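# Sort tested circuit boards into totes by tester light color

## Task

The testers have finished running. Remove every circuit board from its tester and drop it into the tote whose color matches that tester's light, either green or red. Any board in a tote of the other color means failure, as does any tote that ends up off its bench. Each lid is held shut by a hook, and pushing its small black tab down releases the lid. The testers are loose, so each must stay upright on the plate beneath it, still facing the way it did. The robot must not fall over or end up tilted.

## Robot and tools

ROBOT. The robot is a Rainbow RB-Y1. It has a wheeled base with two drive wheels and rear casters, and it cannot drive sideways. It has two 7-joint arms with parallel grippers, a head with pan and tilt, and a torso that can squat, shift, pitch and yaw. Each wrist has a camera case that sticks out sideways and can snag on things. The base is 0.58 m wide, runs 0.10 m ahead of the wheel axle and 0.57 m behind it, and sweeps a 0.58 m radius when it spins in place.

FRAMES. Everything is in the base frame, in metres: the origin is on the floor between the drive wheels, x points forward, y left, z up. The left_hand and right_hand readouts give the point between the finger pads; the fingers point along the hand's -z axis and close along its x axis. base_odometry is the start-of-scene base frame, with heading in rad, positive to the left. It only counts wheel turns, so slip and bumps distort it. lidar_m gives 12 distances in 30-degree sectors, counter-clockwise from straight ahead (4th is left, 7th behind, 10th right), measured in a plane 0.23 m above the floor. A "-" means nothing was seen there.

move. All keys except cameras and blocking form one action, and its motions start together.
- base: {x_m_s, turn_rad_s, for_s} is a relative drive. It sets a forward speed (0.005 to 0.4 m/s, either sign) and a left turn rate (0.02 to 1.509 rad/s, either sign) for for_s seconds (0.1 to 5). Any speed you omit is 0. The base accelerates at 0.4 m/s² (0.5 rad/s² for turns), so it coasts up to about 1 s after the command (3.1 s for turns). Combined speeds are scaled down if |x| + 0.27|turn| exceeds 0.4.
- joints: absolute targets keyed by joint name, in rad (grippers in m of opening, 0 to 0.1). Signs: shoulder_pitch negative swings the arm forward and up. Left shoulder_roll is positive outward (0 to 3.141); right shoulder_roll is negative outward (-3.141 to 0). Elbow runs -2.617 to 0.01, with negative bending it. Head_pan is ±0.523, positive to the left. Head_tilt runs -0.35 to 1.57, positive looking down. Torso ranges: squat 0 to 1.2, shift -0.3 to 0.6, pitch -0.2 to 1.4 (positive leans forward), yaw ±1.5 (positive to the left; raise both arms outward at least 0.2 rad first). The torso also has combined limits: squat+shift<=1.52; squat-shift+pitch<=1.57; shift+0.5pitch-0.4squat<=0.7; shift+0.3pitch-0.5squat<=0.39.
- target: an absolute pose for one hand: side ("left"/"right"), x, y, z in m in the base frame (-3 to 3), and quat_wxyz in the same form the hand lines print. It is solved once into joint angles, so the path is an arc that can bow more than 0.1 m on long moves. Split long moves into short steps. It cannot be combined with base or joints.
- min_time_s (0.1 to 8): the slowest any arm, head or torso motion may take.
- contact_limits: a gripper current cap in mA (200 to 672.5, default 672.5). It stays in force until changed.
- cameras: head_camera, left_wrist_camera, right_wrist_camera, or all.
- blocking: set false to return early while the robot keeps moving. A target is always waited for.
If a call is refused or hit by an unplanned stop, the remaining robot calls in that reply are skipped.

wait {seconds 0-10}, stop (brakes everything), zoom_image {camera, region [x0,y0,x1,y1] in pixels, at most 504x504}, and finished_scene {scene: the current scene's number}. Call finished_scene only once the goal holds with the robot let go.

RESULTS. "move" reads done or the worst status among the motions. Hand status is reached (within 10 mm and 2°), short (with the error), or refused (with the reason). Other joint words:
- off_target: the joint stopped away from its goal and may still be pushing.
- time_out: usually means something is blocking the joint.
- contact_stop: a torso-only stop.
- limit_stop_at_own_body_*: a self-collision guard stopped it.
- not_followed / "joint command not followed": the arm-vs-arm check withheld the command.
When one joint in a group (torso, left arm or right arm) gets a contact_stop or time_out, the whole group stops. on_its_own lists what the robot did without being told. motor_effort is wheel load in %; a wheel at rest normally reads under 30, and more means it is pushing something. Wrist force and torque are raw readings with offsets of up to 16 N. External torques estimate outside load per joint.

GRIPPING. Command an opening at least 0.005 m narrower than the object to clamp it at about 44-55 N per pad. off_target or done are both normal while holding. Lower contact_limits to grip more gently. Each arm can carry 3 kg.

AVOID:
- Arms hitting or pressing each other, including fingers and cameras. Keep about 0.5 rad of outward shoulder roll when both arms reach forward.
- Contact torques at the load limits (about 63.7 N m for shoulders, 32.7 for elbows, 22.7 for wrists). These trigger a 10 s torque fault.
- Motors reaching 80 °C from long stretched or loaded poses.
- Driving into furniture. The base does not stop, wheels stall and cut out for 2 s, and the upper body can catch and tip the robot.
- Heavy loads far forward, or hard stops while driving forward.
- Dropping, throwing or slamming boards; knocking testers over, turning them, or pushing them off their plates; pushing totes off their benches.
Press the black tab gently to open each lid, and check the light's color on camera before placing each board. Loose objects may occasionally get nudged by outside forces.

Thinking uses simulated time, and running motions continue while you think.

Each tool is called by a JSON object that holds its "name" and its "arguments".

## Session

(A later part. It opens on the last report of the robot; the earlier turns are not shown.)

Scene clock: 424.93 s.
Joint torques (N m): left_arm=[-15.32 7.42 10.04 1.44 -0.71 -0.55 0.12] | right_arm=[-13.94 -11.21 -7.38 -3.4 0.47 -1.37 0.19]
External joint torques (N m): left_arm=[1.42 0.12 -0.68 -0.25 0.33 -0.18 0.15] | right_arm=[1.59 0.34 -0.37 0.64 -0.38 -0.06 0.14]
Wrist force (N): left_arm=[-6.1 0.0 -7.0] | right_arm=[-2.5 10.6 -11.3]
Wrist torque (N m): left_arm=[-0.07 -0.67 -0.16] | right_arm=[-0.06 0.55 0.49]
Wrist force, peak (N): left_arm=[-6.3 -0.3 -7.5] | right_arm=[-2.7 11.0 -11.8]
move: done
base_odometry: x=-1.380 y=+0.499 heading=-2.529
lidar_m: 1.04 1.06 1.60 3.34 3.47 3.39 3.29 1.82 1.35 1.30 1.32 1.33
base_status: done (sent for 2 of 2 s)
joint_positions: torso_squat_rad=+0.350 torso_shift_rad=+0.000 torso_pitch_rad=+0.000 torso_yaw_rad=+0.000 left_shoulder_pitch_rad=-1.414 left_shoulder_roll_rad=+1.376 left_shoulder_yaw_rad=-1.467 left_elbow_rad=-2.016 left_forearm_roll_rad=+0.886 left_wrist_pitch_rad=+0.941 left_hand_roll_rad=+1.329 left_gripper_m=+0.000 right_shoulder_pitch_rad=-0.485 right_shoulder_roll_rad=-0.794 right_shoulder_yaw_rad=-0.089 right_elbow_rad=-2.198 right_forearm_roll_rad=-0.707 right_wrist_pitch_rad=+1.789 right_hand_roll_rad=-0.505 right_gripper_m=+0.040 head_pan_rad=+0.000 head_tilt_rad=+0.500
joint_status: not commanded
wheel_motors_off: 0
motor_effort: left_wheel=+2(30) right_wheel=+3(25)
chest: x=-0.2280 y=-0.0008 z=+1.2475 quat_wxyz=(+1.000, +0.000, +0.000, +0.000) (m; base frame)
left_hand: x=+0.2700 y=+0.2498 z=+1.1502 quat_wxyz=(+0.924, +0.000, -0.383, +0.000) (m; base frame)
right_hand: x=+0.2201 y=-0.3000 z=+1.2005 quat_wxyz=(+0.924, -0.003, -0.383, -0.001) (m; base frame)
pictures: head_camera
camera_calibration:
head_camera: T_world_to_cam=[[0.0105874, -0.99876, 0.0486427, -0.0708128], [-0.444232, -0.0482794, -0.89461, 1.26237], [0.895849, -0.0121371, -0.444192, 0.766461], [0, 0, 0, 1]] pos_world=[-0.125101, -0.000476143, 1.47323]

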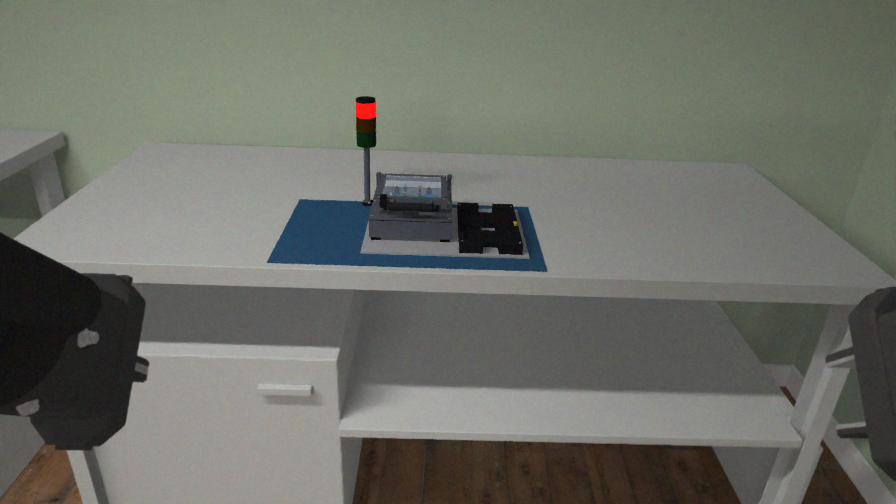

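{"name": "move", "arguments": {"base": {"turn_rad_s":-0.027,"for_s":1.0}}}

{"name": "move", "arguments": {"base": {"x_m_s":0.25,"for_s":2.6}, "joints": {"head_tilt_rad":0.75}}}

{"name": "move", "arguments": {"base": {"turn_rad_s":0.072,"for_s":1.0}, "cameras": ["head_camera"]}}

{"name": "zoom_image", "arguments": {"camera": "head_camera", "region": [280, 80, 680, 384]}}

Scene clock: 442.13 s.
Joint torques (N m): left_arm=[-15.39 7.44 10.11 1.45 -0.79 -0.6 0.11] | right_arm=[-13.93 -11.28 -7.1 -3.38 0.44 -1.32 0.23]
External joint torques (N m): left_arm=[1.35 0.13 -0.61 -0.24 0.26 -0.23 0.15] | right_arm=[1.59 0.27 -0.09 0.66 -0.41 -0.02 0.19]
Wrist force (N): left_arm=[-6.2 0.2 -7.2] | right_arm=[-2.5 10.9 -11.5]
Wrist torque (N m): left_arm=[-0.08 -0.65 -0.15] | right_arm=[-0.07 0.59 0.47]
Wrist force, peak (N): left_arm=[-6.3 0.0 -7.5] | right_arm=[-2.4 11.0 -11.8]
move: done
base_odometry: x=-1.380 y=+0.499 heading=-2.556
lidar_m: 1.05 1.05 1.60 3.33 3.44 3.50 3.28 1.88 1.36 1.29 1.31 1.33
base_status: done (sent for 1 of 1 s)
joint_positions: torso_squat_rad=+0.350 torso_shift_rad=+0.000 torso_pitch_rad=+0.000 torso_yaw_rad=+0.000 left_shoulder_pitch_rad=-1.414 left_shoulder_roll_rad=+1.376 left_shoulder_yaw_rad=-1.467 left_elbow_rad=-2.016 left_forearm_roll_rad=+0.886 left_wrist_pitch_rad=+0.941 left_hand_roll_rad=+1.329 left_gripper_m=+0.000 right_shoulder_pitch_rad=-0.485 right_shoulder_roll_rad=-0.794 right_shoulder_yaw_rad=-0.089 right_elbow_rad=-2.198 right_forearm_roll_rad=-0.707 right_wrist_pitch_rad=+1.789 right_hand_roll_rad=-0.505 right_gripper_m=+0.040 head_pan_rad=+0.000 head_tilt_rad=+0.500
joint_status: not commanded
wheel_motors_off: 0
motor_effort: left_wheel=-2(15) right_wheel=+1(11)
chest: x=-0.2280 y=-0.0007 z=+1.2475 quat_wxyz=(+1.000, +0.000, +0.000, +0.000) (m; base frame)
left_hand: x=+0.2700 y=+0.2499 z=+1.1501 quat_wxyz=(+0.924, +0.000, -0.383, +0.000) (m; base frame)
right_hand: x=+0.2201 y=-0.3000 z=+1.2006 quat_wxyz=(+0.924, -0.003, -0.383, -0.001) (m; base frame)
pictures: none

Scene clock: 445.83 s.
Joint torques (N m): left_arm=[-15.37 7.31 10.23 1.44 -0.8 -0.54 0.13] | right_arm=[-13.72 -11.11 -6.95 -3.37 0.42 -1.33 0.23]
External joint torques (N m): left_arm=[1.37 0.01 -0.49 -0.24 0.25 -0.17 0.17] | right_arm=[1.8 0.44 0.06 0.67 -0.43 -0.02 0.19]
Wrist force (N): left_arm=[-6.1 0.2 -7.2] | right_arm=[-2.1 10.8 -11.5]
Wrist torque (N m): left_arm=[-0.09 -0.66 -0.17] | right_arm=[-0.06 0.62 0.47]
Wrist force, peak (N): left_arm=[-6.3 0.1 -7.7] | right_arm=[-2.5 11.1 -11.7]
move: done
base_odometry: x=-1.921 y=+0.140 heading=-2.556
lidar_m: 1.02 0.44 0.51 2.41 3.47 4.12 3.93 1.86 1.34 1.28 0.92 1.09
base_status: done (sent for 2.6 of 2.6 s)
joint_positions: torso_squat_rad=+0.350 torso_shift_rad=+0.000 torso_pitch_rad=+0.000 torso_yaw_rad=+0.000 left_shoulder_pitch_rad=-1.414 left_shoulder_roll_rad=+1.376 left_shoulder_yaw_rad=-1.467 left_elbow_rad=-2.016 left_forearm_roll_rad=+0.886 left_wrist_pitch_rad=+0.941 left_hand_roll_rad=+1.329 left_gripper_m=+0.000 right_shoulder_pitch_rad=-0.485 right_shoulder_roll_rad=-0.794 right_shoulder_yaw_rad=-0.089 right_elbow_rad=-2.198 right_forearm_roll_rad=-0.707 right_wrist_pitch_rad=+1.789 right_hand_roll_rad=-0.505 right_gripper_m=+0.040 head_pan_rad=+0.000 head_tilt_rad=+0.750
joint_status: all done
wheel_motors_off: 0
motor_effort: left_wheel=+4(33) right_wheel=-6(26)
chest: x=-0.2280 y=-0.0007 z=+1.2475 quat_wxyz=(+1.000, +0.000, +0.000, +0.000) (m; base frame)
left_hand: x=+0.2700 y=+0.2499 z=+1.1501 quat_wxyz=(+0.924, +0.000, -0.383, +0.000) (m; base frame)
right_hand: x=+0.2201 y=-0.3000 z=+1.2006 quat_wxyz=(+0.924, -0.003, -0.383, -0.001) (m; base frame)
pictures: none

Scene clock: 447.33 s.
Joint torques (N m): left_arm=[-15.28 7.45 10.08 1.64 -0.78 -0.56 0.13] | right_arm=[-13.74 -10.92 -7.25 -3.5 0.47 -1.3 0.21]
External joint torques (N m): left_arm=[1.46 0.15 -0.65 -0.04 0.27 -0.19 0.16] | right_arm=[1.78 0.64 -0.23 0.54 -0.38 0.01 0.17]
Wrist force (N): left_arm=[-6.1 0.3 -7.2] | right_arm=[-2.4 10.8 -11.4]
Wrist torque (N m): left_arm=[-0.09 -0.66 -0.16] | right_arm=[-0.05 0.60 0.48]
Wrist force, peak (N): left_arm=[-6.2 0.0 -7.5] | right_arm=[-2.4 10.9 -11.9]
move: done
base_odometry: x=-1.921 y=+0.140 heading=-2.484
lidar_m: 0.86 0.44 0.54 2.39 3.53 4.01 3.93 1.73 1.32 1.28 0.92 1.07
base_status: done (sent for 1 of 1 s)
joint_positions: torso_squat_rad=+0.350 torso_shift_rad=+0.000 torso_pitch_rad=+0.000 torso_yaw_rad=+0.000 left_shoulder_pitch_rad=-1.414 left_shoulder_roll_rad=+1.376 left_shoulder_yaw_rad=-1.467 left_elbow_rad=-2.016 left_forearm_roll_rad=+0.886 left_wrist_pitch_rad=+0.941 left_hand_roll_rad=+1.329 left_gripper_m=+0.000 right_shoulder_pitch_rad=-0.485 right_shoulder_roll_rad=-0.794 right_shoulder_yaw_rad=-0.089 right_elbow_rad=-2.198 right_forearm_roll_rad=-0.707 right_wrist_pitch_rad=+1.789 right_hand_roll_rad=-0.505 right_gripper_m=+0.040 head_pan_rad=+0.000 head_tilt_rad=+0.750
joint_status: not commanded
wheel_motors_off: 0
motor_effort: left_wheel=-5(24) right_wheel=+0(22)
chest: x=-0.2280 y=-0.0007 z=+1.2475 quat_wxyz=(+1.000, +0.000, +0.000, +0.000) (m; base frame)
left_hand: x=+0.2700 y=+0.2499 z=+1.1502 quat_wxyz=(+0.924, +0.000, -0.383, +0.000) (m; base frame)
right_hand: x=+0.2201 y=-0.3000 z=+1.2006 quat_wxyz=(+0.924, -0.003, -0.383, -0.001) (m; base frame)
pictures: head_camera
camera_calibration:
head_camera: T_world_to_cam=[[0.02251, -0.998758, 0.0444533, -0.0622082], [-0.651776, -0.0483768, -0.756867, 1.0202], [0.758078, -0.0119365, -0.652055, 1.03896], [0, 0, 0, 1]] pos_world=[-0.121273, -0.000375457, 1.45238]

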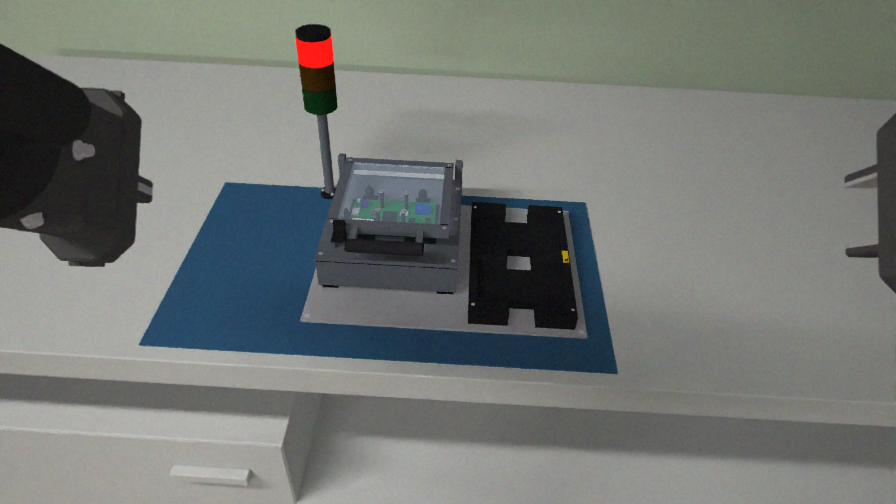

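Scaled by 1.260 from the camera's 896x504 image, which has a finer 1280x720 frame.

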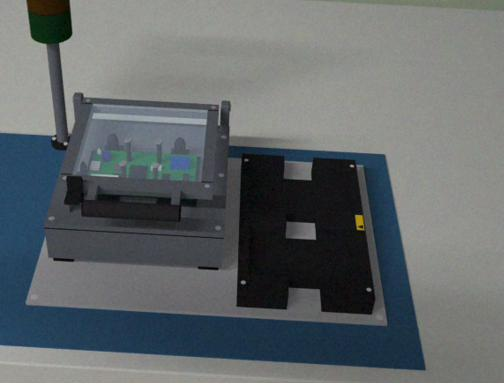

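{"name": "move", "arguments": {"base": {"x_m_s":0.1,"for_s":1.5}}}

{"name": "move", "arguments": {"target": {"side":"left","x":0.29,"y":0.125,"z":1.06,"quat_wxyz":[0.69,-0.153,-0.153,0.69]}, "min_time_s": 2.5, "cameras": ["head_camera","left_wrist_camera"]}}

{"name": "zoom_image", "arguments": {"camera": "left_wrist_camera", "region": [160, 60, 560, 364]}}

Scene clock: 457.20 s.
Joint torques (N m): left_arm=[-15.49 7.34 10.3 1.54 -0.82 -0.51 0.11] | right_arm=[-14.05 -11.15 -7.38 -3.38 0.42 -1.41 0.26]
External joint torques (N m): left_arm=[1.25 0.04 -0.43 -0.15 0.22 -0.15 0.15] | right_arm=[1.47 0.4 -0.37 0.66 -0.43 -0.1 0.22]
Wrist force (N): left_arm=[-6.1 0.0 -7.3] | right_arm=[-2.5 10.8 -11.5]
Wrist torque (N m): left_arm=[-0.07 -0.65 -0.16] | right_arm=[-0.07 0.57 0.48]
Wrist force, peak (N): left_arm=[-6.2 0.3 -7.8] | right_arm=[-2.6 11.2 -12.0]
move: done
base_odometry: x=-2.040 y=+0.048 heading=-2.484
lidar_m: 0.85 0.32 0.32 0.85 3.52 4.17 4.07 1.74 1.33 0.89 0.89 0.90
base_status: done (sent for 1.5 of 1.5 s)
joint_positions: torso_squat_rad=+0.350 torso_shift_rad=+0.000 torso_pitch_rad=+0.000 torso_yaw_rad=+0.000 left_shoulder_pitch_rad=-1.414 left_shoulder_roll_rad=+1.376 left_shoulder_yaw_rad=-1.467 left_elbow_rad=-2.016 left_forearm_roll_rad=+0.886 left_wrist_pitch_rad=+0.941 left_hand_roll_rad=+1.329 left_gripper_m=+0.000 right_shoulder_pitch_rad=-0.485 right_shoulder_roll_rad=-0.794 right_shoulder_yaw_rad=-0.089 right_elbow_rad=-2.198 right_forearm_roll_rad=-0.707 right_wrist_pitch_rad=+1.789 right_hand_roll_rad=-0.505 right_gripper_m=+0.040 head_pan_rad=+0.000 head_tilt_rad=+0.750
joint_status: not commanded
wheel_motors_off: 0
motor_effort: left_wheel=-1(30) right_wheel=-3(23)
chest: x=-0.2279 y=-0.0007 z=+1.2475 quat_wxyz=(+1.000, +0.000, +0.000, +0.000) (m; base frame)
left_hand: x=+0.2701 y=+0.2499 z=+1.1501 quat_wxyz=(+0.924, +0.000, -0.383, +0.000) (m; base frame)
right_hand: x=+0.2202 y=-0.3000 z=+1.2005 quat_wxyz=(+0.924, -0.003, -0.383, -0.001) (m; base frame)
pictures: none

Scene clock: 460.03 s.
Joint torques (N m): left_arm=[-19.18 6.28 11.79 0.69 -0.25 -0.16 0.19] | right_arm=[-13.68 -11.27 -7.27 -3.28 0.49 -1.41 0.26]
External joint torques (N m): left_arm=[2.51 -1.49 1.29 1.11 0.33 0.28 0.19] | right_arm=[1.84 0.29 -0.26 0.76 -0.36 -0.1 0.22]
Wrist force (N): left_arm=[-1.5 2.6 -8.3] | right_arm=[-2.6 11.1 -11.6]
Wrist torque (N m): left_arm=[-0.22 -0.43 -0.21] | right_arm=[-0.11 0.59 0.47]
Wrist force, peak (N): left_arm=[-6.4 0.1 -7.4] | right_arm=[-2.6 10.9 -11.9]
move: done
base_odometry: x=-2.040 y=+0.048 heading=-2.484
lidar_m: 0.85 0.32 0.32 0.85 3.52 4.18 4.07 1.74 1.33 0.90 0.89 0.91
base_status: not commanded
joint_positions: torso_squat_rad=+0.350 torso_shift_rad=+0.000 torso_pitch_rad=+0.000 torso_yaw_rad=+0.000 left_shoulder_pitch_rad=-1.307 left_shoulder_roll_rad=+0.777 left_shoulder_yaw_rad=-1.257 left_elbow_rad=-1.480 left_forearm_roll_rad=+1.115 left_wrist_pitch_rad=+1.227 left_hand_roll_rad=+2.655 left_gripper_m=+0.000 right_shoulder_pitch_rad=-0.485 right_shoulder_roll_rad=-0.794 right_shoulder_yaw_rad=-0.089 right_elbow_rad=-2.198 right_forearm_roll_rad=-0.707 right_wrist_pitch_rad=+1.789 right_hand_roll_rad=-0.505 right_gripper_m=+0.040 head_pan_rad=+0.000 head_tilt_rad=+0.750
joint_status: all done
wheel_motors_off: 0
motor_effort: left_wheel=+0(2) right_wheel=-4(5)
chest: x=-0.2280 y=-0.0007 z=+1.2475 quat_wxyz=(+1.000, +0.000, +0.000, +0.000) (m; base frame)
left_hand: x=+0.2900 y=+0.1251 z=+1.0602 quat_wxyz=(+0.691, -0.153, -0.152, +0.689) (m; base frame)
left_hand_status: reached (checked arc, planned for 2.5 s): 0 mm and 0.2 deg off.
right_hand: x=+0.2202 y=-0.3000 z=+1.2005 quat_wxyz=(+0.924, -0.003, -0.383, -0.001) (m; base frame)
pictures: head_camera, left_wrist_camera
camera_calibration:
head_camera: T_world_to_cam=[[0.0225106, -0.998758, 0.044454, -0.0622091], [-0.651776, -0.0483777, -0.756867, 1.0202], [0.758078, -0.0119364, -0.652055, 1.03896], [0, 0, 0, 1]] pos_world=[-0.121273, -0.000375453, 1.45238]
left_wrist_camera: T_world_to_cam=[[-0.00598736, 0.999814, -0.01832, -0.105191], [0.58466, 0.0183628, 0.811071, -0.997428], [0.811256, -0.00585482, -0.584661, 0.454371], [0, 0, 0, 1]] pos_world=[0.213915, 0.126148, 1.07271]

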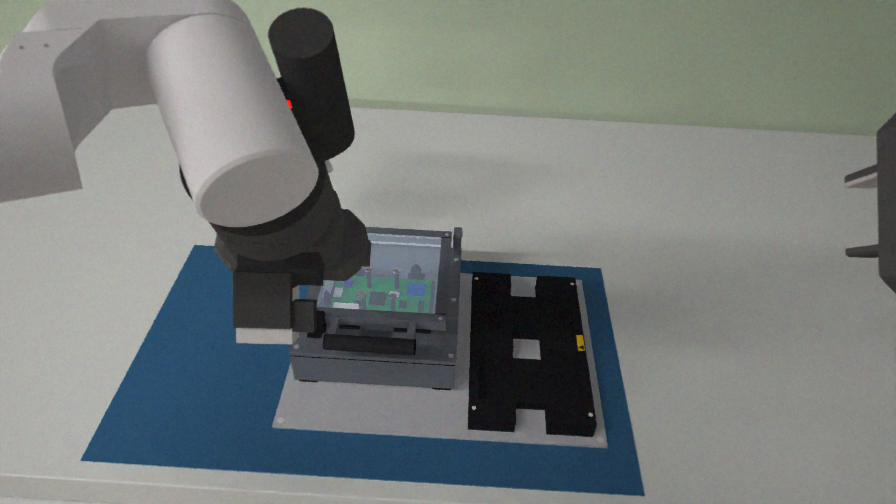

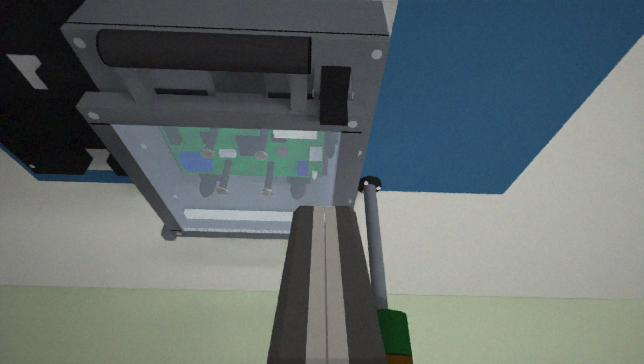

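Scaled by 1.260 from the camera's 644x364 image, which has a finer 920x520 frame.

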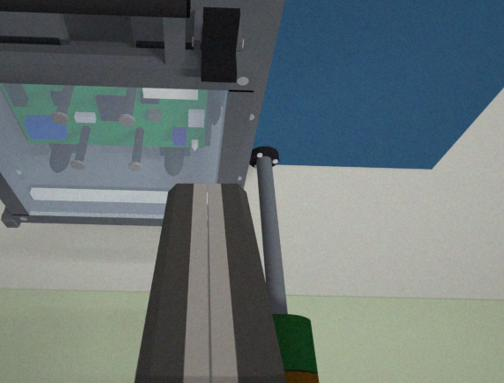

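{"name": "move", "arguments": {"target": {"side":"left","x":0.292,"y":0.128,"z":0.985,"quat_wxyz":[0.69,-0.153,-0.153,0.69]}, "min_time_s": 2}}

{"name": "move", "arguments": {"target": {"side":"left","x":0.292,"y":0.128,"z":0.964,"quat_wxyz":[0.69,-0.153,-0.153,0.69]}, "min_time_s": 2, "cameras": ["head_camera"]}}

{"name": "zoom_image", "arguments": {"camera": "head_camera", "region": [240, 220, 500, 420]}}

Scene clock: 469.23 s.
Joint torques (N m): left_arm=[-19.25 5.41 8.59 0.17 -0.53 -0.79 0.47] | right_arm=[-13.77 -11.08 -7.16 -3.44 0.52 -1.43 0.21]
External joint torques (N m): left_arm=[2.46 -2.05 -1.25 1.2 0.02 -0.35 0.47] | right_arm=[1.75 0.48 -0.15 0.6 -0.34 -0.13 0.17]
Wrist force (N): left_arm=[-1.3 2.5 -8.4] | right_arm=[-2.4 11.1 -11.3]
Wrist torque (N m): left_arm=[-0.19 -0.39 -0.24] | right_arm=[-0.10 0.58 0.49]
Wrist force, peak (N): left_arm=[-1.6 2.6 -8.8] | right_arm=[-2.5 11.2 -11.9]
move: done
base_odometry: x=-2.040 y=+0.048 heading=-2.484
lidar_m: 0.85 0.32 0.32 0.85 3.52 4.17 4.08 1.75 1.32 0.89 0.89 0.91
base_status: not commanded
joint_positions: torso_squat_rad=+0.350 torso_shift_rad=+0.000 torso_pitch_rad=+0.000 torso_yaw_rad=+0.000 left_shoulder_pitch_rad=-1.196 left_shoulder_roll_rad=+0.690 left_shoulder_yaw_rad=-1.325 left_elbow_rad=-1.364 left_forearm_roll_rad=+1.004 left_wrist_pitch_rad=+1.087 left_hand_roll_rad=+2.667 left_gripper_m=+0.000 right_shoulder_pitch_rad=-0.485 right_shoulder_roll_rad=-0.794 right_shoulder_yaw_rad=-0.089 right_elbow_rad=-2.198 right_forearm_roll_rad=-0.707 right_wrist_pitch_rad=+1.789 right_hand_roll_rad=-0.505 right_gripper_m=+0.040 head_pan_rad=+0.000 head_tilt_rad=+0.750
joint_status: all done
wheel_motors_off: 0
motor_effort: left_wheel=+0(3) right_wheel=-3(5)
chest: x=-0.2280 y=-0.0007 z=+1.2475 quat_wxyz=(+1.000, +0.000, +0.000, +0.000) (m; base frame)
left_hand: x=+0.2921 y=+0.1280 z=+0.9854 quat_wxyz=(+0.690, -0.153, -0.153, +0.690) (m; base frame)
left_hand_status: reached (checked arc, planned for 2.0 s): 0 mm and 0.0 deg off.
right_hand: x=+0.2202 y=-0.3000 z=+1.2005 quat_wxyz=(+0.924, -0.003, -0.383, -0.001) (m; base frame)
pictures: none

Scene clock: 471.57 s.
Joint torques (N m): left_arm=[-7.87 -0.1 1.11 2.82 -0.5 -2.94 -0.3] | right_arm=[-13.94 -11.13 -7.23 -3.25 0.48 -1.29 0.24]
External joint torques (N m): left_arm=[13.85 -7.43 -8.46 3.95 0.04 -2.5 -0.29] | right_arm=[1.6 0.42 -0.23 0.78 -0.37 0.02 0.2]
Wrist force (N): left_arm=[6.7 5.2 41.4] | right_arm=[-2.5 10.8 -11.5]
Wrist torque (N m): left_arm=[0.16 -0.56 -0.26] | right_arm=[-0.08 0.57 0.46]
Wrist force, peak (N): left_arm=[6.8 5.4 43.1] | right_arm=[-2.5 11.1 -11.8]
move: done
base_odometry: x=-2.040 y=+0.048 heading=-2.484
lidar_m: 0.85 0.31 0.32 0.85 3.52 4.17 4.08 1.75 1.33 0.90 0.89 0.91
base_status: not commanded
joint_positions: torso_squat_rad=+0.350 torso_shift_rad=-0.001 torso_pitch_rad=-0.002 torso_yaw_rad=+0.000 left_shoulder_pitch_rad=-1.169 left_shoulder_roll_rad=+0.660 left_shoulder_yaw_rad=-1.340 left_elbow_rad=-1.317 left_forearm_roll_rad=+0.977 left_wrist_pitch_rad=+1.046 left_hand_roll_rad=+2.667 left_gripper_m=+0.000 right_shoulder_pitch_rad=-0.485 right_shoulder_roll_rad=-0.794 right_shoulder_yaw_rad=-0.089 right_elbow_rad=-2.198 right_forearm_roll_rad=-0.707 right_wrist_pitch_rad=+1.789 right_hand_roll_rad=-0.505 right_gripper_m=+0.040 head_pan_rad=+0.000 head_tilt_rad=+0.750
joint_status: all done
wheel_motors_off: 0
motor_effort: left_wheel=+7(8) right_wheel=-5(5)
chest: x=-0.2290 y=-0.0008 z=+1.2474 quat_wxyz=(+1.000, +0.001, -0.001, +0.000) (m; base frame)
left_hand: x=+0.2929 y=+0.1280 z=+0.9673 quat_wxyz=(+0.690, -0.155, -0.155, +0.690) (m; base frame)
left_hand_status: reached (checked arc, planned for 2.0 s): 3 mm and 0.3 deg off.
right_hand: x=+0.2193 y=-0.2999 z=+1.2012 quat_wxyz=(+0.923, -0.002, -0.384, -0.001) (m; base frame)
pictures: head_camera
camera_calibration:
head_camera: T_world_to_cam=[[0.0226551, -0.998755, 0.0444351, -0.062243], [-0.650533, -0.0484769, -0.757929, 1.0212], [0.75914, -0.0117355, -0.650821, 1.03842], [0, 0, 0, 1]] pos_world=[-0.122576, -0.00047476, 1.45259]

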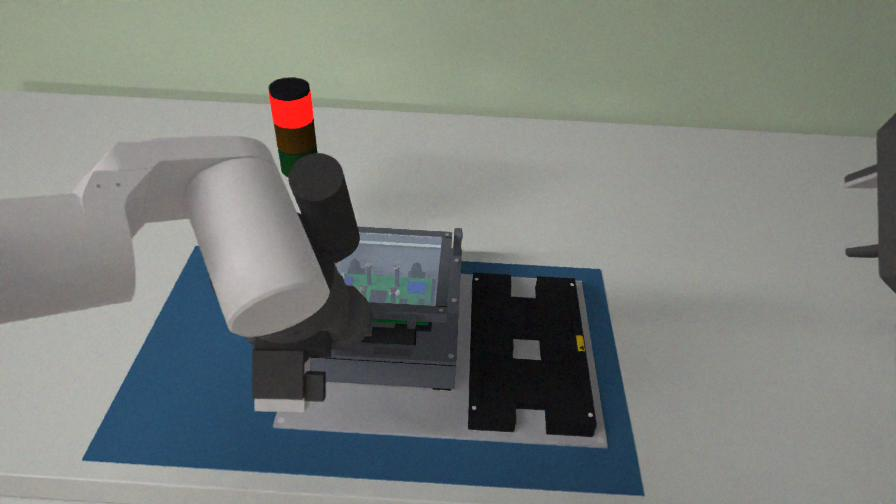

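Scaled by 1.938 from the camera's 896x504 image, which has a finer 1280x720 frame.

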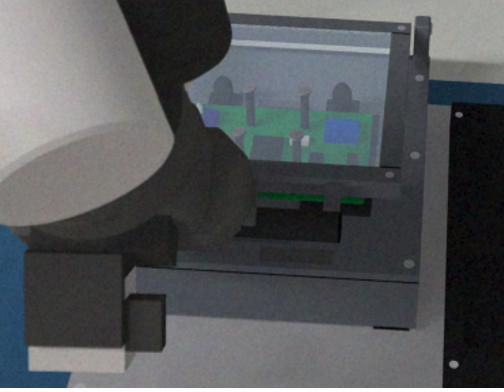

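{"name": "move", "arguments": {"target": {"side":"left","x":0.29,"y":0.128,"z":1.01,"quat_wxyz":[0.69,-0.153,-0.153,0.69]}, "min_time_s": 1.5}}

{"name": "move", "arguments": {"target": {"side":"left","x":0.27,"y":0.25,"z":1.15,"quat_wxyz":[0.924,0,-0.383,0]}, "min_time_s": 2, "cameras": ["head_camera"]}}

{"name": "zoom_image", "arguments": {"camera": "head_camera", "region": [240, 220, 500, 420]}}

Scene clock: 478.30 s.
Joint torques (N m): left_arm=[-21.27 8.72 11.21 -1.45 -0.19 -0.1 0.02] | right_arm=[-13.9 -11.39 -6.97 -3.35 0.48 -1.29 0.27]
External joint torques (N m): left_arm=[0.42 1.12 1.09 -0.59 0.37 0.34 0.03] | right_arm=[1.62 0.16 0.04 0.69 -0.37 0.02 0.23]
Wrist force (N): left_arm=[-1.2 2.1 -8.3] | right_arm=[-2.1 10.9 -11.6]
Wrist torque (N m): left_arm=[-0.14 -0.37 -0.23] | right_arm=[-0.08 0.64 0.48]
Wrist force, peak (N): left_arm=[6.6 5.5 42.2] | right_arm=[-2.6 11.1 -11.8]
move: done
base_odometry: x=-2.040 y=+0.048 heading=-2.484
lidar_m: 0.84 0.32 0.32 0.84 3.53 4.18 4.09 1.74 1.33 0.90 0.89 0.90
base_status: not commanded
joint_positions: torso_squat_rad=+0.350 torso_shift_rad=+0.000 torso_pitch_rad=+0.000 torso_yaw_rad=+0.000 left_shoulder_pitch_rad=-1.230 left_shoulder_roll_rad=+0.724 left_shoulder_yaw_rad=-1.305 left_elbow_rad=-1.413 left_forearm_roll_rad=+1.039 left_wrist_pitch_rad=+1.134 left_hand_roll_rad=+2.667 left_gripper_m=+0.000 right_shoulder_pitch_rad=-0.485 right_shoulder_roll_rad=-0.794 right_shoulder_yaw_rad=-0.089 right_elbow_rad=-2.198 right_forearm_roll_rad=-0.707 right_wrist_pitch_rad=+1.789 right_hand_roll_rad=-0.505 right_gripper_m=+0.040 head_pan_rad=+0.000 head_tilt_rad=+0.750
joint_status: all done
wheel_motors_off: 0
motor_effort: left_wheel=+7(8) right_wheel=-3(6)
chest: x=-0.2281 y=-0.0007 z=+1.2475 quat_wxyz=(+1.000, +0.000, +0.000, +0.000) (m; base frame)
left_hand: x=+0.2906 y=+0.1279 z=+1.0090 quat_wxyz=(+0.691, -0.152, -0.152, +0.690) (m; base frame)
left_hand_status: reached (checked arc, planned for 1.5 s): 1 mm and 0.1 deg off.
right_hand: x=+0.2201 y=-0.3000 z=+1.2006 quat_wxyz=(+0.924, -0.003, -0.383, -0.001) (m; base frame)
pictures: none

Scene clock: 480.63 s.
Joint torques (N m): left_arm=[-16.8 7.82 9.55 0.91 -0.86 -0.69 0.09] | right_arm=[-13.8 -11.16 -7.02 -3.36 0.48 -1.32 0.23]
External joint torques (N m): left_arm=[-0.09 0.25 -1.24 -0.59 0.22 -0.33 0.13] | right_arm=[1.73 0.4 -0.01 0.68 -0.37 -0.01 0.19]
Wrist force (N): left_arm=[-6.2 -0.1 -7.1] | right_arm=[-2.5 10.8 -11.4]
Wrist torque (N m): left_arm=[-0.07 -0.67 -0.16] | right_arm=[-0.09 0.56 0.47]
Wrist force, peak (N): left_arm=[-5.5 1.7 -7.8] | right_arm=[-2.5 10.9 -11.8]
move: done
base_odometry: x=-2.040 y=+0.048 heading=-2.484
lidar_m: 0.85 0.32 0.32 0.86 3.52 4.18 4.07 1.75 1.33 0.90 0.90 0.90
base_status: not commanded
joint_positions: torso_squat_rad=+0.350 torso_shift_rad=+0.000 torso_pitch_rad=+0.000 torso_yaw_rad=+0.000 left_shoulder_pitch_rad=-1.373 left_shoulder_roll_rad=+1.371 left_shoulder_yaw_rad=-1.419 left_elbow_rad=-2.023 left_forearm_roll_rad=+0.864 left_wrist_pitch_rad=+0.968 left_hand_roll_rad=+1.332 left_gripper_m=+0.000 right_shoulder_pitch_rad=-0.485 right_shoulder_roll_rad=-0.794 right_shoulder_yaw_rad=-0.089 right_elbow_rad=-2.198 right_forearm_roll_rad=-0.707 right_wrist_pitch_rad=+1.789 right_hand_roll_rad=-0.505 right_gripper_m=+0.040 head_pan_rad=+0.000 head_tilt_rad=+0.750
joint_status: all done
wheel_motors_off: 0
motor_effort: left_wheel=+7(9) right_wheel=-3(5)
chest: x=-0.2281 y=-0.0007 z=+1.2475 quat_wxyz=(+1.000, +0.000, +0.000, +0.000) (m; base frame)
left_hand: x=+0.2700 y=+0.2500 z=+1.1506 quat_wxyz=(+0.922, +0.002, -0.387, +0.003) (m; base frame)
left_hand_status: reached (checked arc, planned for 2.0 s): 1 mm and 0.7 deg off.
right_hand: x=+0.2201 y=-0.3000 z=+1.2006 quat_wxyz=(+0.924, -0.003, -0.383, -0.001) (m; base frame)
pictures: head_camera
camera_calibration:
head_camera: T_world_to_cam=[[0.0224976, -0.998758, 0.0444597, -0.062219], [-0.651562, -0.0483769, -0.757051, 1.02044], [0.758262, -0.0119364, -0.651841, 1.03889], [0, 0, 0, 1]] pos_world=[-0.121473, -0.000375456, 1.45248]

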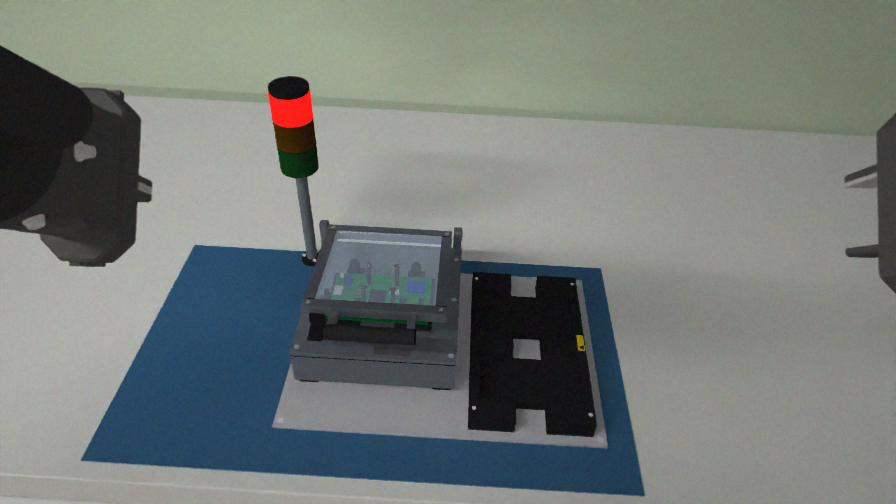

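Scaled by 1.938 from the camera's 896x504 image, which has a finer 1280x720 frame.

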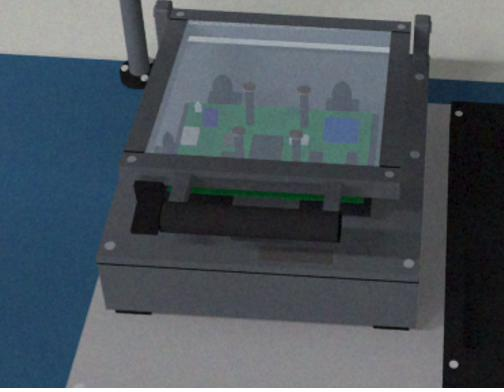

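{"name": "move", "arguments": {"target": {"side":"right","x":0.18,"y":-0.05,"z":1.05,"quat_wxyz":[0.819,0,-0.574,0]}, "min_time_s": 2}}

{"name": "move", "arguments": {"target": {"side":"right","x":0.208,"y":0.026,"z":1.0,"quat_wxyz":[0.819,0,-0.574,0]}, "min_time_s": 1.5}}

{"name": "move", "arguments": {"target": {"side":"right","x":0.263,"y":0.046,"z":0.985,"quat_wxyz":[0.819,0,-0.574,0]}, "min_time_s": 1.5, "cameras": ["right_wrist_camera"]}}

{"name": "move", "arguments": {"target": {"side":"right","x":0.298,"y":0.046,"z":0.977,"quat_wxyz":[0.819,0,-0.574,0]}, "min_time_s": 1.5, "cameras": ["right_wrist_camera"]}}

Scene clock: 495.33 s.
Joint torques (N m): left_arm=[-16.28 7.89 9.56 0.99 -0.9 -0.55 0.1] | right_arm=[-7.89 5.27 -1.95 -7.76 1.28 -1.18 -0.02]
External joint torques (N m): left_arm=[0.43 0.32 -1.22 -0.5 0.18 -0.19 0.14] | right_arm=[1.68 1.15 0.28 2.06 -0.31 -0.01 -0.07]
Wrist force (N): left_arm=[-6.0 0.0 -7.0] | right_arm=[-3.6 10.9 -8.9]
Wrist torque (N m): left_arm=[-0.08 -0.64 -0.16] | right_arm=[-0.11 0.51 0.46]
Wrist force, peak (N): left_arm=[-6.4 0.0 -7.4] | right_arm=[-2.8 11.1 -11.8]
move: done
base_odometry: x=-2.040 y=+0.048 heading=-2.484
lidar_m: 0.85 0.32 0.32 0.86 3.52 4.17 4.08 1.74 1.33 0.90 0.90 0.91
base_status: not commanded
joint_positions: torso_squat_rad=+0.350 torso_shift_rad=+0.000 torso_pitch_rad=+0.000 torso_yaw_rad=+0.000 left_shoulder_pitch_rad=-1.373 left_shoulder_roll_rad=+1.371 left_shoulder_yaw_rad=-1.419 left_elbow_rad=-2.023 left_forearm_roll_rad=+0.864 left_wrist_pitch_rad=+0.968 left_hand_roll_rad=+1.332 left_gripper_m=+0.000 right_shoulder_pitch_rad=-0.084 right_shoulder_roll_rad=-0.184 right_shoulder_yaw_rad=+0.842 right_elbow_rad=-2.075 right_forearm_roll_rad=+0.765 right_wrist_pitch_rad=+1.198 right_hand_roll_rad=-0.928 right_gripper_m=+0.040 head_pan_rad=+0.000 head_tilt_rad=+0.750
joint_status: all done
wheel_motors_off: 0
motor_effort: left_wheel=+6(8) right_wheel=-2(5)
chest: x=-0.2281 y=-0.0007 z=+1.2475 quat_wxyz=(+1.000, +0.000, +0.000, +0.000) (m; base frame)
left_hand: x=+0.2700 y=+0.2500 z=+1.1506 quat_wxyz=(+0.922, +0.002, -0.387, +0.003) (m; base frame)
right_hand: x=+0.1800 y=-0.0500 z=+1.0503 quat_wxyz=(+0.819, +0.000, -0.574, +0.000) (m; base frame)
right_hand_status: reached (checked arc, planned for 2.0 s): 0 mm and 0.0 deg off.
pictures: none

Scene clock: 497.17 s.
Joint torques (N m): left_arm=[-16.52 7.86 9.89 1 -0.9 -0.52 0.08] | right_arm=[-11.57 8.8 -1.45 -7.98 1.63 -0.86 -0.07]
External joint torques (N m): left_arm=[0.19 0.29 -0.9 -0.49 0.18 -0.16 0.12] | right_arm=[0.23 1.06 0.51 2 -0.12 -0.11 -0.13]
Wrist force (N): left_arm=[-5.9 -0.2 -7.2] | right_arm=[-3.6 10.8 -9.1]
Wrist torque (N m): left_arm=[-0.04 -0.64 -0.16] | right_arm=[-0.11 0.50 0.47]
Wrist force, peak (N): left_arm=[-6.3 0.0 -7.3] | right_arm=[-3.8 11.5 -9.0]
move: done
base_odometry: x=-2.040 y=+0.048 heading=-2.484
lidar_m: 0.85 0.32 0.32 0.86 3.52 4.17 4.07 1.75 1.33 0.90 0.89 0.90
base_status: not commanded
joint_positions: torso_squat_rad=+0.350 torso_shift_rad=+0.000 torso_pitch_rad=+0.000 torso_yaw_rad=+0.000 left_shoulder_pitch_rad=-1.373 left_shoulder_roll_rad=+1.371 left_shoulder_yaw_rad=-1.419 left_elbow_rad=-2.023 left_forearm_roll_rad=+0.864 left_wrist_pitch_rad=+0.968 left_hand_roll_rad=+1.332 left_gripper_m=+0.000 right_shoulder_pitch_rad=-0.247 right_shoulder_roll_rad=+0.000 right_shoulder_yaw_rad=+0.914 right_elbow_rad=-1.620 right_forearm_roll_rad=+0.891 right_wrist_pitch_rad=+1.134 right_hand_roll_rad=-1.179 right_gripper_m=+0.040 head_pan_rad=+0.000 head_tilt_rad=+0.750
joint_status: all done
wheel_motors_off: 0
motor_effort: left_wheel=+7(8) right_wheel=-4(5)
chest: x=-0.2281 y=-0.0007 z=+1.2475 quat_wxyz=(+1.000, +0.000, +0.000, +0.000) (m; base frame)
left_hand: x=+0.2700 y=+0.2500 z=+1.1506 quat_wxyz=(+0.922, +0.002, -0.387, +0.003) (m; base frame)
right_hand: x=+0.2078 y=+0.0252 z=+1.0007 quat_wxyz=(+0.819, +0.001, -0.574, +0.001) (m; base frame)
right_hand_status: reached (checked arc, planned for 1.5 s): 1 mm and 0.2 deg off.
pictures: none

Scene clock: 499.00 s.
Joint torques (N m): left_arm=[-16.52 7.71 9.77 1.04 -0.91 -0.6 0.09] | right_arm=[-16.15 6.56 -3.14 -6.92 1.35 -0.07 -0.03]
External joint torques (N m): left_arm=[0.19 0.14 -1.02 -0.45 0.17 -0.24 0.13] | right_arm=[0.07 1.12 1.23 1.79 -0.49 0.2 -0.09]
Wrist force (N): left_arm=[-6.0 0.1 -7.3] | right_arm=[-3.6 11.0 -8.9]
Wrist torque (N m): left_arm=[-0.10 -0.64 -0.15] | right_arm=[-0.13 0.51 0.46]
Wrist force, peak (N): left_arm=[-6.6 -0.1 -7.1] | right_arm=[-4.0 11.2 -9.1]
move: done
base_odometry: x=-2.040 y=+0.048 heading=-2.484
lidar_m: 0.85 0.32 0.33 0.85 3.53 4.16 4.08 1.75 1.33 0.90 0.88 0.90
base_status: not commanded
joint_positions: torso_squat_rad=+0.350 torso_shift_rad=+0.000 torso_pitch_rad=+0.000 torso_yaw_rad=+0.000 left_shoulder_pitch_rad=-1.373 left_shoulder_roll_rad=+1.371 left_shoulder_yaw_rad=-1.419 left_elbow_rad=-2.023 left_forearm_roll_rad=+0.864 left_wrist_pitch_rad=+0.968 left_hand_roll_rad=+1.332 left_gripper_m=+0.000 right_shoulder_pitch_rad=-0.575 right_shoulder_roll_rad=+0.000 right_shoulder_yaw_rad=+0.996 right_elbow_rad=-1.275 right_forearm_roll_rad=+0.724 right_wrist_pitch_rad=+1.139 right_hand_roll_rad=-1.433 right_gripper_m=+0.040 head_pan_rad=+0.000 head_tilt_rad=+0.750
joint_status: all done
wheel_motors_off: 0
motor_effort: left_wheel=+6(8) right_wheel=-3(5)
chest: x=-0.2281 y=-0.0007 z=+1.2475 quat_wxyz=(+1.000, +0.000, +0.000, +0.000) (m; base frame)
left_hand: x=+0.2700 y=+0.2500 z=+1.1506 quat_wxyz=(+0.922, +0.002, -0.387, +0.003) (m; base frame)
right_hand: x=+0.2631 y=+0.0458 z=+0.9851 quat_wxyz=(+0.819, +0.000, -0.574, +0.000) (m; base frame)
right_hand_status: reached (checked arc, planned for 1.5 s): 0 mm and 0.0 deg off.
pictures: right_wrist_camera
camera_calibration:
right_wrist_camera: T_world_to_cam=[[-0.32499, 0.020419, -0.945497, 1.01841], [-0.414011, 0.895803, 0.161651, -0.0582011], [0.85028, 0.443981, -0.282673, 0.106127], [0, 0, 0, 1]] pos_world=[0.216638, -0.0157767, 1.00231]

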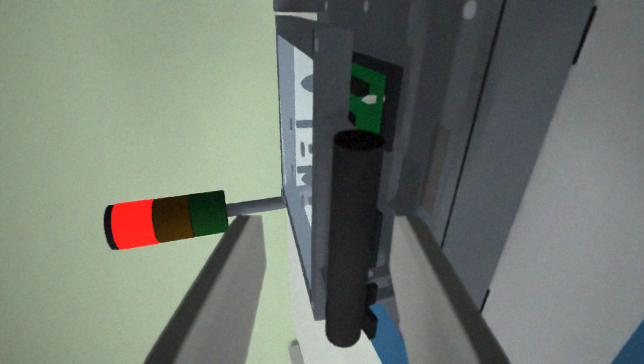

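Scene clock: 500.83 s.
Joint torques (N m): left_arm=[-16.4 7.93 9.75 0.98 -0.9 -0.65 0.09] | right_arm=[-18.59 4.06 -3.91 -5.8 1.28 -0.24 -0.2]
External joint torques (N m): left_arm=[0.31 0.36 -1.04 -0.51 0.18 -0.28 0.13] | right_arm=[-0.12 0.75 1.18 1.62 -0.5 -0.25 -0.26]
Wrist force (N): left_arm=[-6.0 0.2 -7.1] | right_arm=[-3.6 10.9 -8.6]
Wrist torque (N m): left_arm=[-0.09 -0.66 -0.15] | right_arm=[-0.11 0.51 0.47]
Wrist force, peak (N): left_arm=[-6.2 0.3 -7.5] | right_arm=[-3.8 10.9 -9.3]
move: done
base_odometry: x=-2.040 y=+0.048 heading=-2.484
lidar_m: 0.84 0.33 0.33 0.85 3.52 4.17 4.08 1.75 1.33 0.90 0.89 0.91
base_status: not commanded
joint_positions: torso_squat_rad=+0.350 torso_shift_rad=+0.000 torso_pitch_rad=+0.000 torso_yaw_rad=+0.000 left_shoulder_pitch_rad=-1.373 left_shoulder_roll_rad=+1.371 left_shoulder_yaw_rad=-1.419 left_elbow_rad=-2.023 left_forearm_roll_rad=+0.864 left_wrist_pitch_rad=+0.968 left_hand_roll_rad=+1.332 left_gripper_m=+0.000 right_shoulder_pitch_rad=-0.741 right_shoulder_roll_rad=+0.000 right_shoulder_yaw_rad=+1.059 right_elbow_rad=-1.063 right_forearm_roll_rad=+0.617 right_wrist_pitch_rad=+1.072 right_hand_roll_rad=-1.574 right_gripper_m=+0.040 head_pan_rad=+0.000 head_tilt_rad=+0.750
joint_status: all done
wheel_motors_off: 0
motor_effort: left_wheel=+6(7) right_wheel=-2(5)
chest: x=-0.2281 y=-0.0007 z=+1.2475 quat_wxyz=(+1.000, +0.000, +0.000, +0.000) (m; base frame)
left_hand: x=+0.2700 y=+0.2500 z=+1.1506 quat_wxyz=(+0.922, +0.002, -0.387, +0.003) (m; base frame)
right_hand: x=+0.2981 y=+0.0454 z=+0.9772 quat_wxyz=(+0.819, +0.000, -0.574, +0.000) (m; base frame)
right_hand_status: reached (checked arc, planned for 1.5 s): 1 mm and 0.1 deg off.
pictures: right_wrist_camera
camera_calibration:
right_wrist_camera: T_world_to_cam=[[-0.325145, 0.0201268, -0.94545, 1.02234], [-0.414921, 0.895364, 0.161754, -0.0418297], [0.849777, 0.444881, -0.282772, 0.0745096], [0, 0, 0, 1]] pos_world=[0.251736, -0.0162715, 0.994408]

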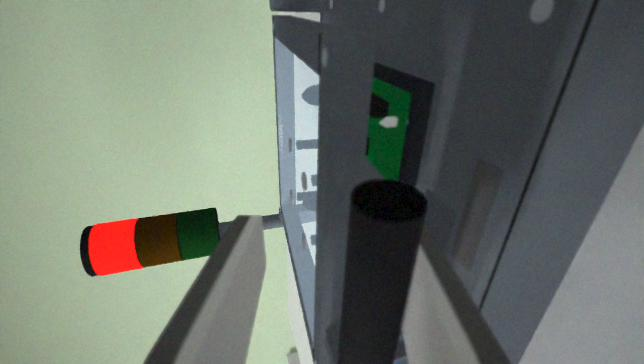

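{"name": "move", "arguments": {"target": {"side":"right","x":0.299,"y":0.046,"z":1.02,"quat_wxyz":[0.819,0,-0.574,0]}, "min_time_s": 1.5}}

{"name": "move", "arguments": {"target": {"side":"right","x":0.32,"y":0.046,"z":1.078,"quat_wxyz":[0.819,0,-0.574,0]}, "min_time_s": 1.5}}

{"name": "move", "arguments": {"target": {"side":"right","x":0.365,"y":0.046,"z":1.132,"quat_wxyz":[0.819,0,-0.574,0]}, "min_time_s": 1.5}}

{"name": "move", "arguments": {"target": {"side":"right","x":0.424,"y":0.046,"z":1.167,"quat_wxyz":[0.819,0,-0.574,0]}, "min_time_s": 1.5}}

{"name": "move", "arguments": {"target": {"side":"right","x":0.463,"y":0.036,"z":1.177,"quat_wxyz":[0.80,0.12,-0.58,0.055]}, "min_time_s": 1.5}}

{"name": "move", "arguments": {"target": {"side":"right","x":0.451,"y":0.034,"z":1.167,"quat_wxyz":[0.80,0.12,-0.58,0.055]}, "min_time_s": 1.5, "cameras": ["head_camera","right_wrist_camera"]}}

Scene clock: 514.20 s.
Joint torques (N m): left_arm=[-16.39 7.71 9.53 0.95 -0.92 -0.55 0.11] | right_arm=[-20.56 -0.77 -8.3 -7 2.44 0.64 0.51]
External joint torques (N m): left_arm=[0.31 0.14 -1.25 -0.54 0.15 -0.19 0.15] | right_arm=[-1.84 -3.63 -2.52 0.77 0.58 0.91 0.46]
Wrist force (N): left_arm=[-6.0 0.0 -7.1] | right_arm=[-7.2 14.1 -7.3]
Wrist torque (N m): left_arm=[-0.07 -0.65 -0.15] | right_arm=[-0.09 0.59 0.34]
Wrist force, peak (N): left_arm=[-6.4 0.3 -7.4] | right_arm=[-9.1 15.2 -10.2]
move: done
base_odometry: x=-2.040 y=+0.048 heading=-2.484
lidar_m: 0.85 0.32 0.32 0.85 3.52 4.17 4.07 1.74 1.33 0.90 0.88 0.91
base_status: not commanded
joint_positions: torso_squat_rad=+0.350 torso_shift_rad=+0.000 torso_pitch_rad=+0.000 torso_yaw_rad=+0.000 left_shoulder_pitch_rad=-1.373 left_shoulder_roll_rad=+1.371 left_shoulder_yaw_rad=-1.419 left_elbow_rad=-2.023 left_forearm_roll_rad=+0.864 left_wrist_pitch_rad=+0.968 left_hand_roll_rad=+1.332 left_gripper_m=+0.000 right_shoulder_pitch_rad=-0.754 right_shoulder_roll_rad=-0.040 right_shoulder_yaw_rad=+1.006 right_elbow_rad=-1.239 right_forearm_roll_rad=+0.545 right_wrist_pitch_rad=+1.164 right_hand_roll_rad=-1.430 right_gripper_m=+0.040 head_pan_rad=+0.000 head_tilt_rad=+0.750
joint_status: all done
wheel_motors_off: 0
motor_effort: left_wheel=+7(9) right_wheel=-4(5)
chest: x=-0.2281 y=-0.0007 z=+1.2475 quat_wxyz=(+1.000, +0.000, +0.000, +0.000) (m; base frame)
left_hand: x=+0.2701 y=+0.2500 z=+1.1506 quat_wxyz=(+0.922, +0.002, -0.387, +0.003) (m; base frame)
right_hand: x=+0.2987 y=+0.0468 z=+1.0195 quat_wxyz=(+0.819, +0.000, -0.574, +0.000) (m; base frame)
right_hand_status: reached (checked arc, planned for 1.5 s): 1 mm and 0.0 deg off.
pictures: none

Scene clock: 516.03 s.
Joint torques (N m): left_arm=[-16.44 7.82 9.66 0.98 -0.83 -0.58 0.1] | right_arm=[-22.01 -0.83 -8.49 -8.05 2.68 -0.06 0.5]
External joint torques (N m): left_arm=[0.27 0.25 -1.13 -0.51 0.25 -0.22 0.14] | right_arm=[-1.93 -2.15 -2.13 -0.36 0.82 0.49 0.45]
Wrist force (N): left_arm=[-6.2 0.0 -7.2] | right_arm=[-10.3 14.5 -12.2]
Wrist torque (N m): left_arm=[-0.08 -0.66 -0.16] | right_arm=[-0.05 0.48 0.34]
Wrist force, peak (N): left_arm=[-6.4 0.2 -7.5] | right_arm=[-10.3 14.5 -12.2]
move: done
base_odometry: x=-2.040 y=+0.048 heading=-2.484
lidar_m: 0.84 0.32 0.33 0.86 3.53 4.16 4.08 1.75 1.33 0.90 0.89 0.90
base_status: not commanded
joint_positions: torso_squat_rad=+0.350 torso_shift_rad=+0.000 torso_pitch_rad=+0.000 torso_yaw_rad=+0.000 left_shoulder_pitch_rad=-1.373 left_shoulder_roll_rad=+1.371 left_shoulder_yaw_rad=-1.419 left_elbow_rad=-2.023 left_forearm_roll_rad=+0.864 left_wrist_pitch_rad=+0.968 left_hand_roll_rad=+1.332 left_gripper_m=+0.000 right_shoulder_pitch_rad=-0.847 right_shoulder_roll_rad=-0.063 right_shoulder_yaw_rad=+0.908 right_elbow_rad=-1.321 right_forearm_roll_rad=+0.429 right_wrist_pitch_rad=+1.222 right_hand_roll_rad=-1.285 right_gripper_m=+0.040 head_pan_rad=+0.000 head_tilt_rad=+0.750
joint_status: all done
wheel_motors_off: 0
motor_effort: left_wheel=+7(8) right_wheel=-4(5)
chest: x=-0.2280 y=-0.0007 z=+1.2475 quat_wxyz=(+1.000, +0.000, +0.000, +0.000) (m; base frame)
left_hand: x=+0.2701 y=+0.2500 z=+1.1505 quat_wxyz=(+0.922, +0.002, -0.387, +0.003) (m; base frame)
right_hand: x=+0.3196 y=+0.0464 z=+1.0774 quat_wxyz=(+0.819, +0.000, -0.574, +0.000) (m; base frame)
right_hand_status: reached (checked arc, planned for 1.5 s): 1 mm and 0.1 deg off.
pictures: none

Scene clock: 517.87 s.
Joint torques (N m): left_arm=[-16.52 7.95 9.91 0.87 -0.85 -0.58 0.02] | right_arm=[-25.98 2.41 -7.75 -8.22 2.4 -2.3 0.36]
External joint torques (N m): left_arm=[0.19 0.38 -0.87 -0.62 0.23 -0.22 0.06] | right_arm=[-3.55 3.7 -1.49 -0.78 0.63 -1.56 0.3]
Wrist force (N): left_arm=[-5.9 0.0 -6.9] | right_arm=[-9.0 7.5 -9.1]
Wrist torque (N m): left_arm=[-0.08 -0.64 -0.15] | right_arm=[-0.17 0.62 0.49]
Wrist force, peak (N): left_arm=[-6.3 0.0 -7.3] | right_arm=[-13.5 12.4 -15.3]
move: done
base_odometry: x=-2.040 y=+0.048 heading=-2.484
lidar_m: 0.85 0.32 0.32 0.85 3.52 4.17 4.08 1.74 1.33 0.90 0.90 0.90
base_status: not commanded
joint_positions: torso_squat_rad=+0.350 torso_shift_rad=+0.000 torso_pitch_rad=+0.000 torso_yaw_rad=+0.000 left_shoulder_pitch_rad=-1.373 left_shoulder_roll_rad=+1.371 left_shoulder_yaw_rad=-1.419 left_elbow_rad=-2.023 left_forearm_roll_rad=+0.864 left_wrist_pitch_rad=+0.968 left_hand_roll_rad=+1.332 left_gripper_m=+0.000 right_shoulder_pitch_rad=-1.015 right_shoulder_roll_rad=-0.052 right_shoulder_yaw_rad=+0.783 right_elbow_rad=-1.188 right_forearm_roll_rad=+0.308 right_wrist_pitch_rad=+1.169 right_hand_roll_rad=-1.183 right_gripper_m=+0.040 head_pan_rad=+0.000 head_tilt_rad=+0.750
joint_status: all done
wheel_motors_off: 0
motor_effort: left_wheel=+7(8) right_wheel=-4(5)
chest: x=-0.2279 y=-0.0008 z=+1.2475 quat_wxyz=(+1.000, +0.000, +0.000, +0.000) (m; base frame)
left_hand: x=+0.2702 y=+0.2500 z=+1.1504 quat_wxyz=(+0.922, +0.002, -0.387, +0.003) (m; base frame)
right_hand: x=+0.3651 y=+0.0452 z=+1.1311 quat_wxyz=(+0.819, -0.001, -0.573, +0.000) (m; base frame)
right_hand_status: reached (checked arc, planned for 1.5 s): 1 mm and 0.1 deg off.
pictures: none

Scene clock: 519.70 s.
Joint torques (N m): left_arm=[-16.36 7.76 9.83 0.95 -0.86 -0.46 0.04] | right_arm=[-35.42 -4.23 -7.14 -10.66 4.21 -2.75 0.44]
External joint torques (N m): left_arm=[0.34 0.18 -0.96 -0.53 0.21 -0.1 0.07] | right_arm=[-10.36 0.9 -2.53 -3.67 2.63 -1.98 0.39]
Wrist force (N): left_arm=[-6.2 0.0 -7.1] | right_arm=[-21.1 10.0 -17.3]
Wrist torque (N m): left_arm=[-0.07 -0.66 -0.16] | right_arm=[-0.15 0.78 0.42]
Wrist force, peak (N): left_arm=[-6.4 0.0 -7.4] | right_arm=[-23.5 14.4 -18.1]
move: done
base_odometry: x=-2.040 y=+0.048 heading=-2.484
lidar_m: 0.86 0.33 0.33 0.86 3.52 4.16 4.08 1.75 1.33 0.91 0.89 0.91
base_status: not commanded
joint_positions: torso_squat_rad=+0.350 torso_shift_rad=+0.000 torso_pitch_rad=+0.001 torso_yaw_rad=+0.000 left_shoulder_pitch_rad=-1.373 left_shoulder_roll_rad=+1.371 left_shoulder_yaw_rad=-1.419 left_elbow_rad=-2.023 left_forearm_roll_rad=+0.864 left_wrist_pitch_rad=+0.968 left_hand_roll_rad=+1.332 left_gripper_m=+0.000 right_shoulder_pitch_rad=-1.266 right_shoulder_roll_rad=+0.000 right_shoulder_yaw_rad=+0.701 right_elbow_rad=-0.769 right_forearm_roll_rad=+0.196 right_wrist_pitch_rad=+0.950 right_hand_roll_rad=-1.165 right_gripper_m=+0.040 head_pan_rad=+0.000 head_tilt_rad=+0.750
joint_status: all done
wheel_motors_off: 0
motor_effort: left_wheel=+6(8) right_wheel=-3(5)
chest: x=-0.2277 y=-0.0007 z=+1.2475 quat_wxyz=(+1.000, +0.000, +0.000, +0.000) (m; base frame)
left_hand: x=+0.2704 y=+0.2500 z=+1.1502 quat_wxyz=(+0.922, +0.002, -0.387, +0.003) (m; base frame)
right_hand: x=+0.4240 y=+0.0445 z=+1.1648 quat_wxyz=(+0.820, +0.000, -0.573, +0.000) (m; base frame)
right_hand_status: reached (checked arc, planned for 1.5 s): 3 mm and 0.2 deg off.
pictures: none

Scene clock: 521.53 s.
Joint torques (N m): left_arm=[-16.26 7.85 9.85 1.06 -0.88 -0.56 0.08] | right_arm=[-22.36 -7.73 -5 -3.65 0.21 -0.35 0.34]
External joint torques (N m): left_arm=[0.45 0.28 -0.94 -0.43 0.2 -0.2 0.12] | right_arm=[4.39 -1.08 -0.54 3.83 -0.68 1.03 0.29]
Wrist force (N): left_arm=[-6.0 0.1 -7.1] | right_arm=[1.2 11.8 -4.2]
Wrist torque (N m): left_arm=[-0.07 -0.65 -0.16] | right_arm=[-0.12 0.45 0.45]
Wrist force, peak (N): left_arm=[-6.4 0.1 -7.3] | right_arm=[-20.3 16.8 -17.1]
move: done
base_odometry: x=-2.040 y=+0.048 heading=-2.484
lidar_m: 0.85 0.32 0.33 0.86 3.53 4.17 4.08 1.75 1.33 0.90 0.88 0.90
base_status: not commanded
joint_positions: torso_squat_rad=+0.350 torso_shift_rad=+0.000 torso_pitch_rad=+0.000 torso_yaw_rad=+0.000 left_shoulder_pitch_rad=-1.373 left_shoulder_roll_rad=+1.371 left_shoulder_yaw_rad=-1.419 left_elbow_rad=-2.023 left_forearm_roll_rad=+0.864 left_wrist_pitch_rad=+0.968 left_hand_roll_rad=+1.332 left_gripper_m=+0.000 right_shoulder_pitch_rad=-1.272 right_shoulder_roll_rad=-0.099 right_shoulder_yaw_rad=+0.616 right_elbow_rad=-0.652 right_forearm_roll_rad=-0.057 right_wrist_pitch_rad=+0.518 right_hand_roll_rad=-0.946 right_gripper_m=+0.040 head_pan_rad=+0.000 head_tilt_rad=+0.750
joint_status: all done
wheel_motors_off: 0
motor_effort: left_wheel=+6(7) right_wheel=-4(5)
chest: x=-0.2281 y=-0.0007 z=+1.2475 quat_wxyz=(+1.000, +0.000, +0.000, +0.000) (m; base frame)
left_hand: x=+0.2700 y=+0.2500 z=+1.1506 quat_wxyz=(+0.922, +0.002, -0.387, +0.003) (m; base frame)
right_hand: x=+0.4624 y=+0.0367 z=+1.1784 quat_wxyz=(+0.802, +0.121, -0.583, +0.056) (m; base frame)
right_hand_status: reached (checked arc, planned for 1.5 s): 2 mm and 0.2 deg off.
pictures: none

Scene clock: 523.37 s.
Joint torques (N m): left_arm=[-16.36 7.61 9.7 0.95 -0.89 -0.58 0.13] | right_arm=[-22.54 -6.69 -3.94 -7.14 1.09 -1.1 -0.22]
External joint torques (N m): left_arm=[0.35 0.04 -1.09 -0.54 0.19 -0.22 0.17] | right_arm=[3.7 -0.95 1.34 0.48 0.11 0.23 -0.28]
Wrist force (N): left_arm=[-6.0 0.1 -7.1] | right_arm=[-3.6 10.2 -8.4]
Wrist torque (N m): left_arm=[-0.09 -0.64 -0.16] | right_arm=[-0.11 0.53 0.45]
Wrist force, peak (N): left_arm=[-6.6 0.3 -7.0] | right_arm=[16.9 15.1 1.5]
move: done
base_odometry: x=-2.040 y=+0.048 heading=-2.484
lidar_m: 0.85 0.32 0.33 0.85 3.53 4.17 4.08 1.74 1.32 0.90 0.89 0.91
base_status: not commanded
joint_positions: torso_squat_rad=+0.350 torso_shift_rad=+0.000 torso_pitch_rad=+0.000 torso_yaw_rad=+0.000 left_shoulder_pitch_rad=-1.373 left_shoulder_roll_rad=+1.371 left_shoulder_yaw_rad=-1.419 left_elbow_rad=-2.023 left_forearm_roll_rad=+0.864 left_wrist_pitch_rad=+0.968 left_hand_roll_rad=+1.332 left_gripper_m=+0.000 right_shoulder_pitch_rad=-1.190 right_shoulder_roll_rad=-0.127 right_shoulder_yaw_rad=+0.631 right_elbow_rad=-0.795 right_forearm_roll_rad=-0.012 right_wrist_pitch_rad=+0.580 right_hand_roll_rad=-0.977 right_gripper_m=+0.040 head_pan_rad=+0.000 head_tilt_rad=+0.750
joint_status: all done
wheel_motors_off: 0
motor_effort: left_wheel=+5(6) right_wheel=-2(5)
chest: x=-0.2281 y=-0.0007 z=+1.2475 quat_wxyz=(+1.000, +0.000, +0.000, +0.000) (m; base frame)
left_hand: x=+0.2700 y=+0.2500 z=+1.1506 quat_wxyz=(+0.922, +0.002, -0.387, +0.003) (m; base frame)
right_hand: x=+0.4511 y=+0.0344 z=+1.1675 quat_wxyz=(+0.802, +0.121, -0.582, +0.055) (m; base frame)
right_hand_status: reached (checked arc, planned for 1.5 s): 1 mm and 0.0 deg off.
pictures: head_camera, right_wrist_camera
camera_calibration:
head_camera: T_world_to_cam=[[0.0224976, -0.998758, 0.0444597, -0.062219], [-0.651562, -0.0483769, -0.757051, 1.02044], [0.758262, -0.0119364, -0.651841, 1.03889], [0, 0, 0, 1]] pos_world=[-0.121473, -0.000375456, 1.45248]
right_wrist_camera: T_world_to_cam=[[-0.30533, 0.0756784, -0.949235, 1.24583], [-0.610698, 0.749281, 0.256174, -0.0161855], [0.730631, 0.657914, -0.182561, -0.0673336], [0, 0, 0, 1]] pos_world=[0.4197, -0.0378551, 1.17444]

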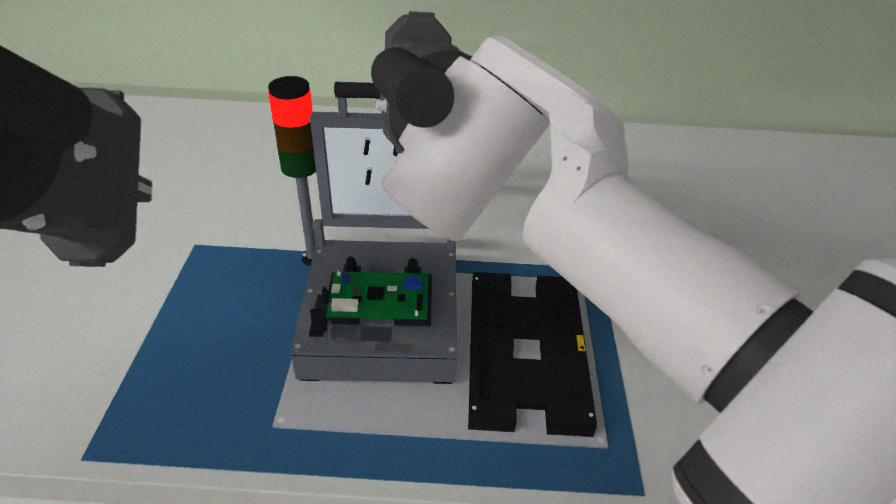

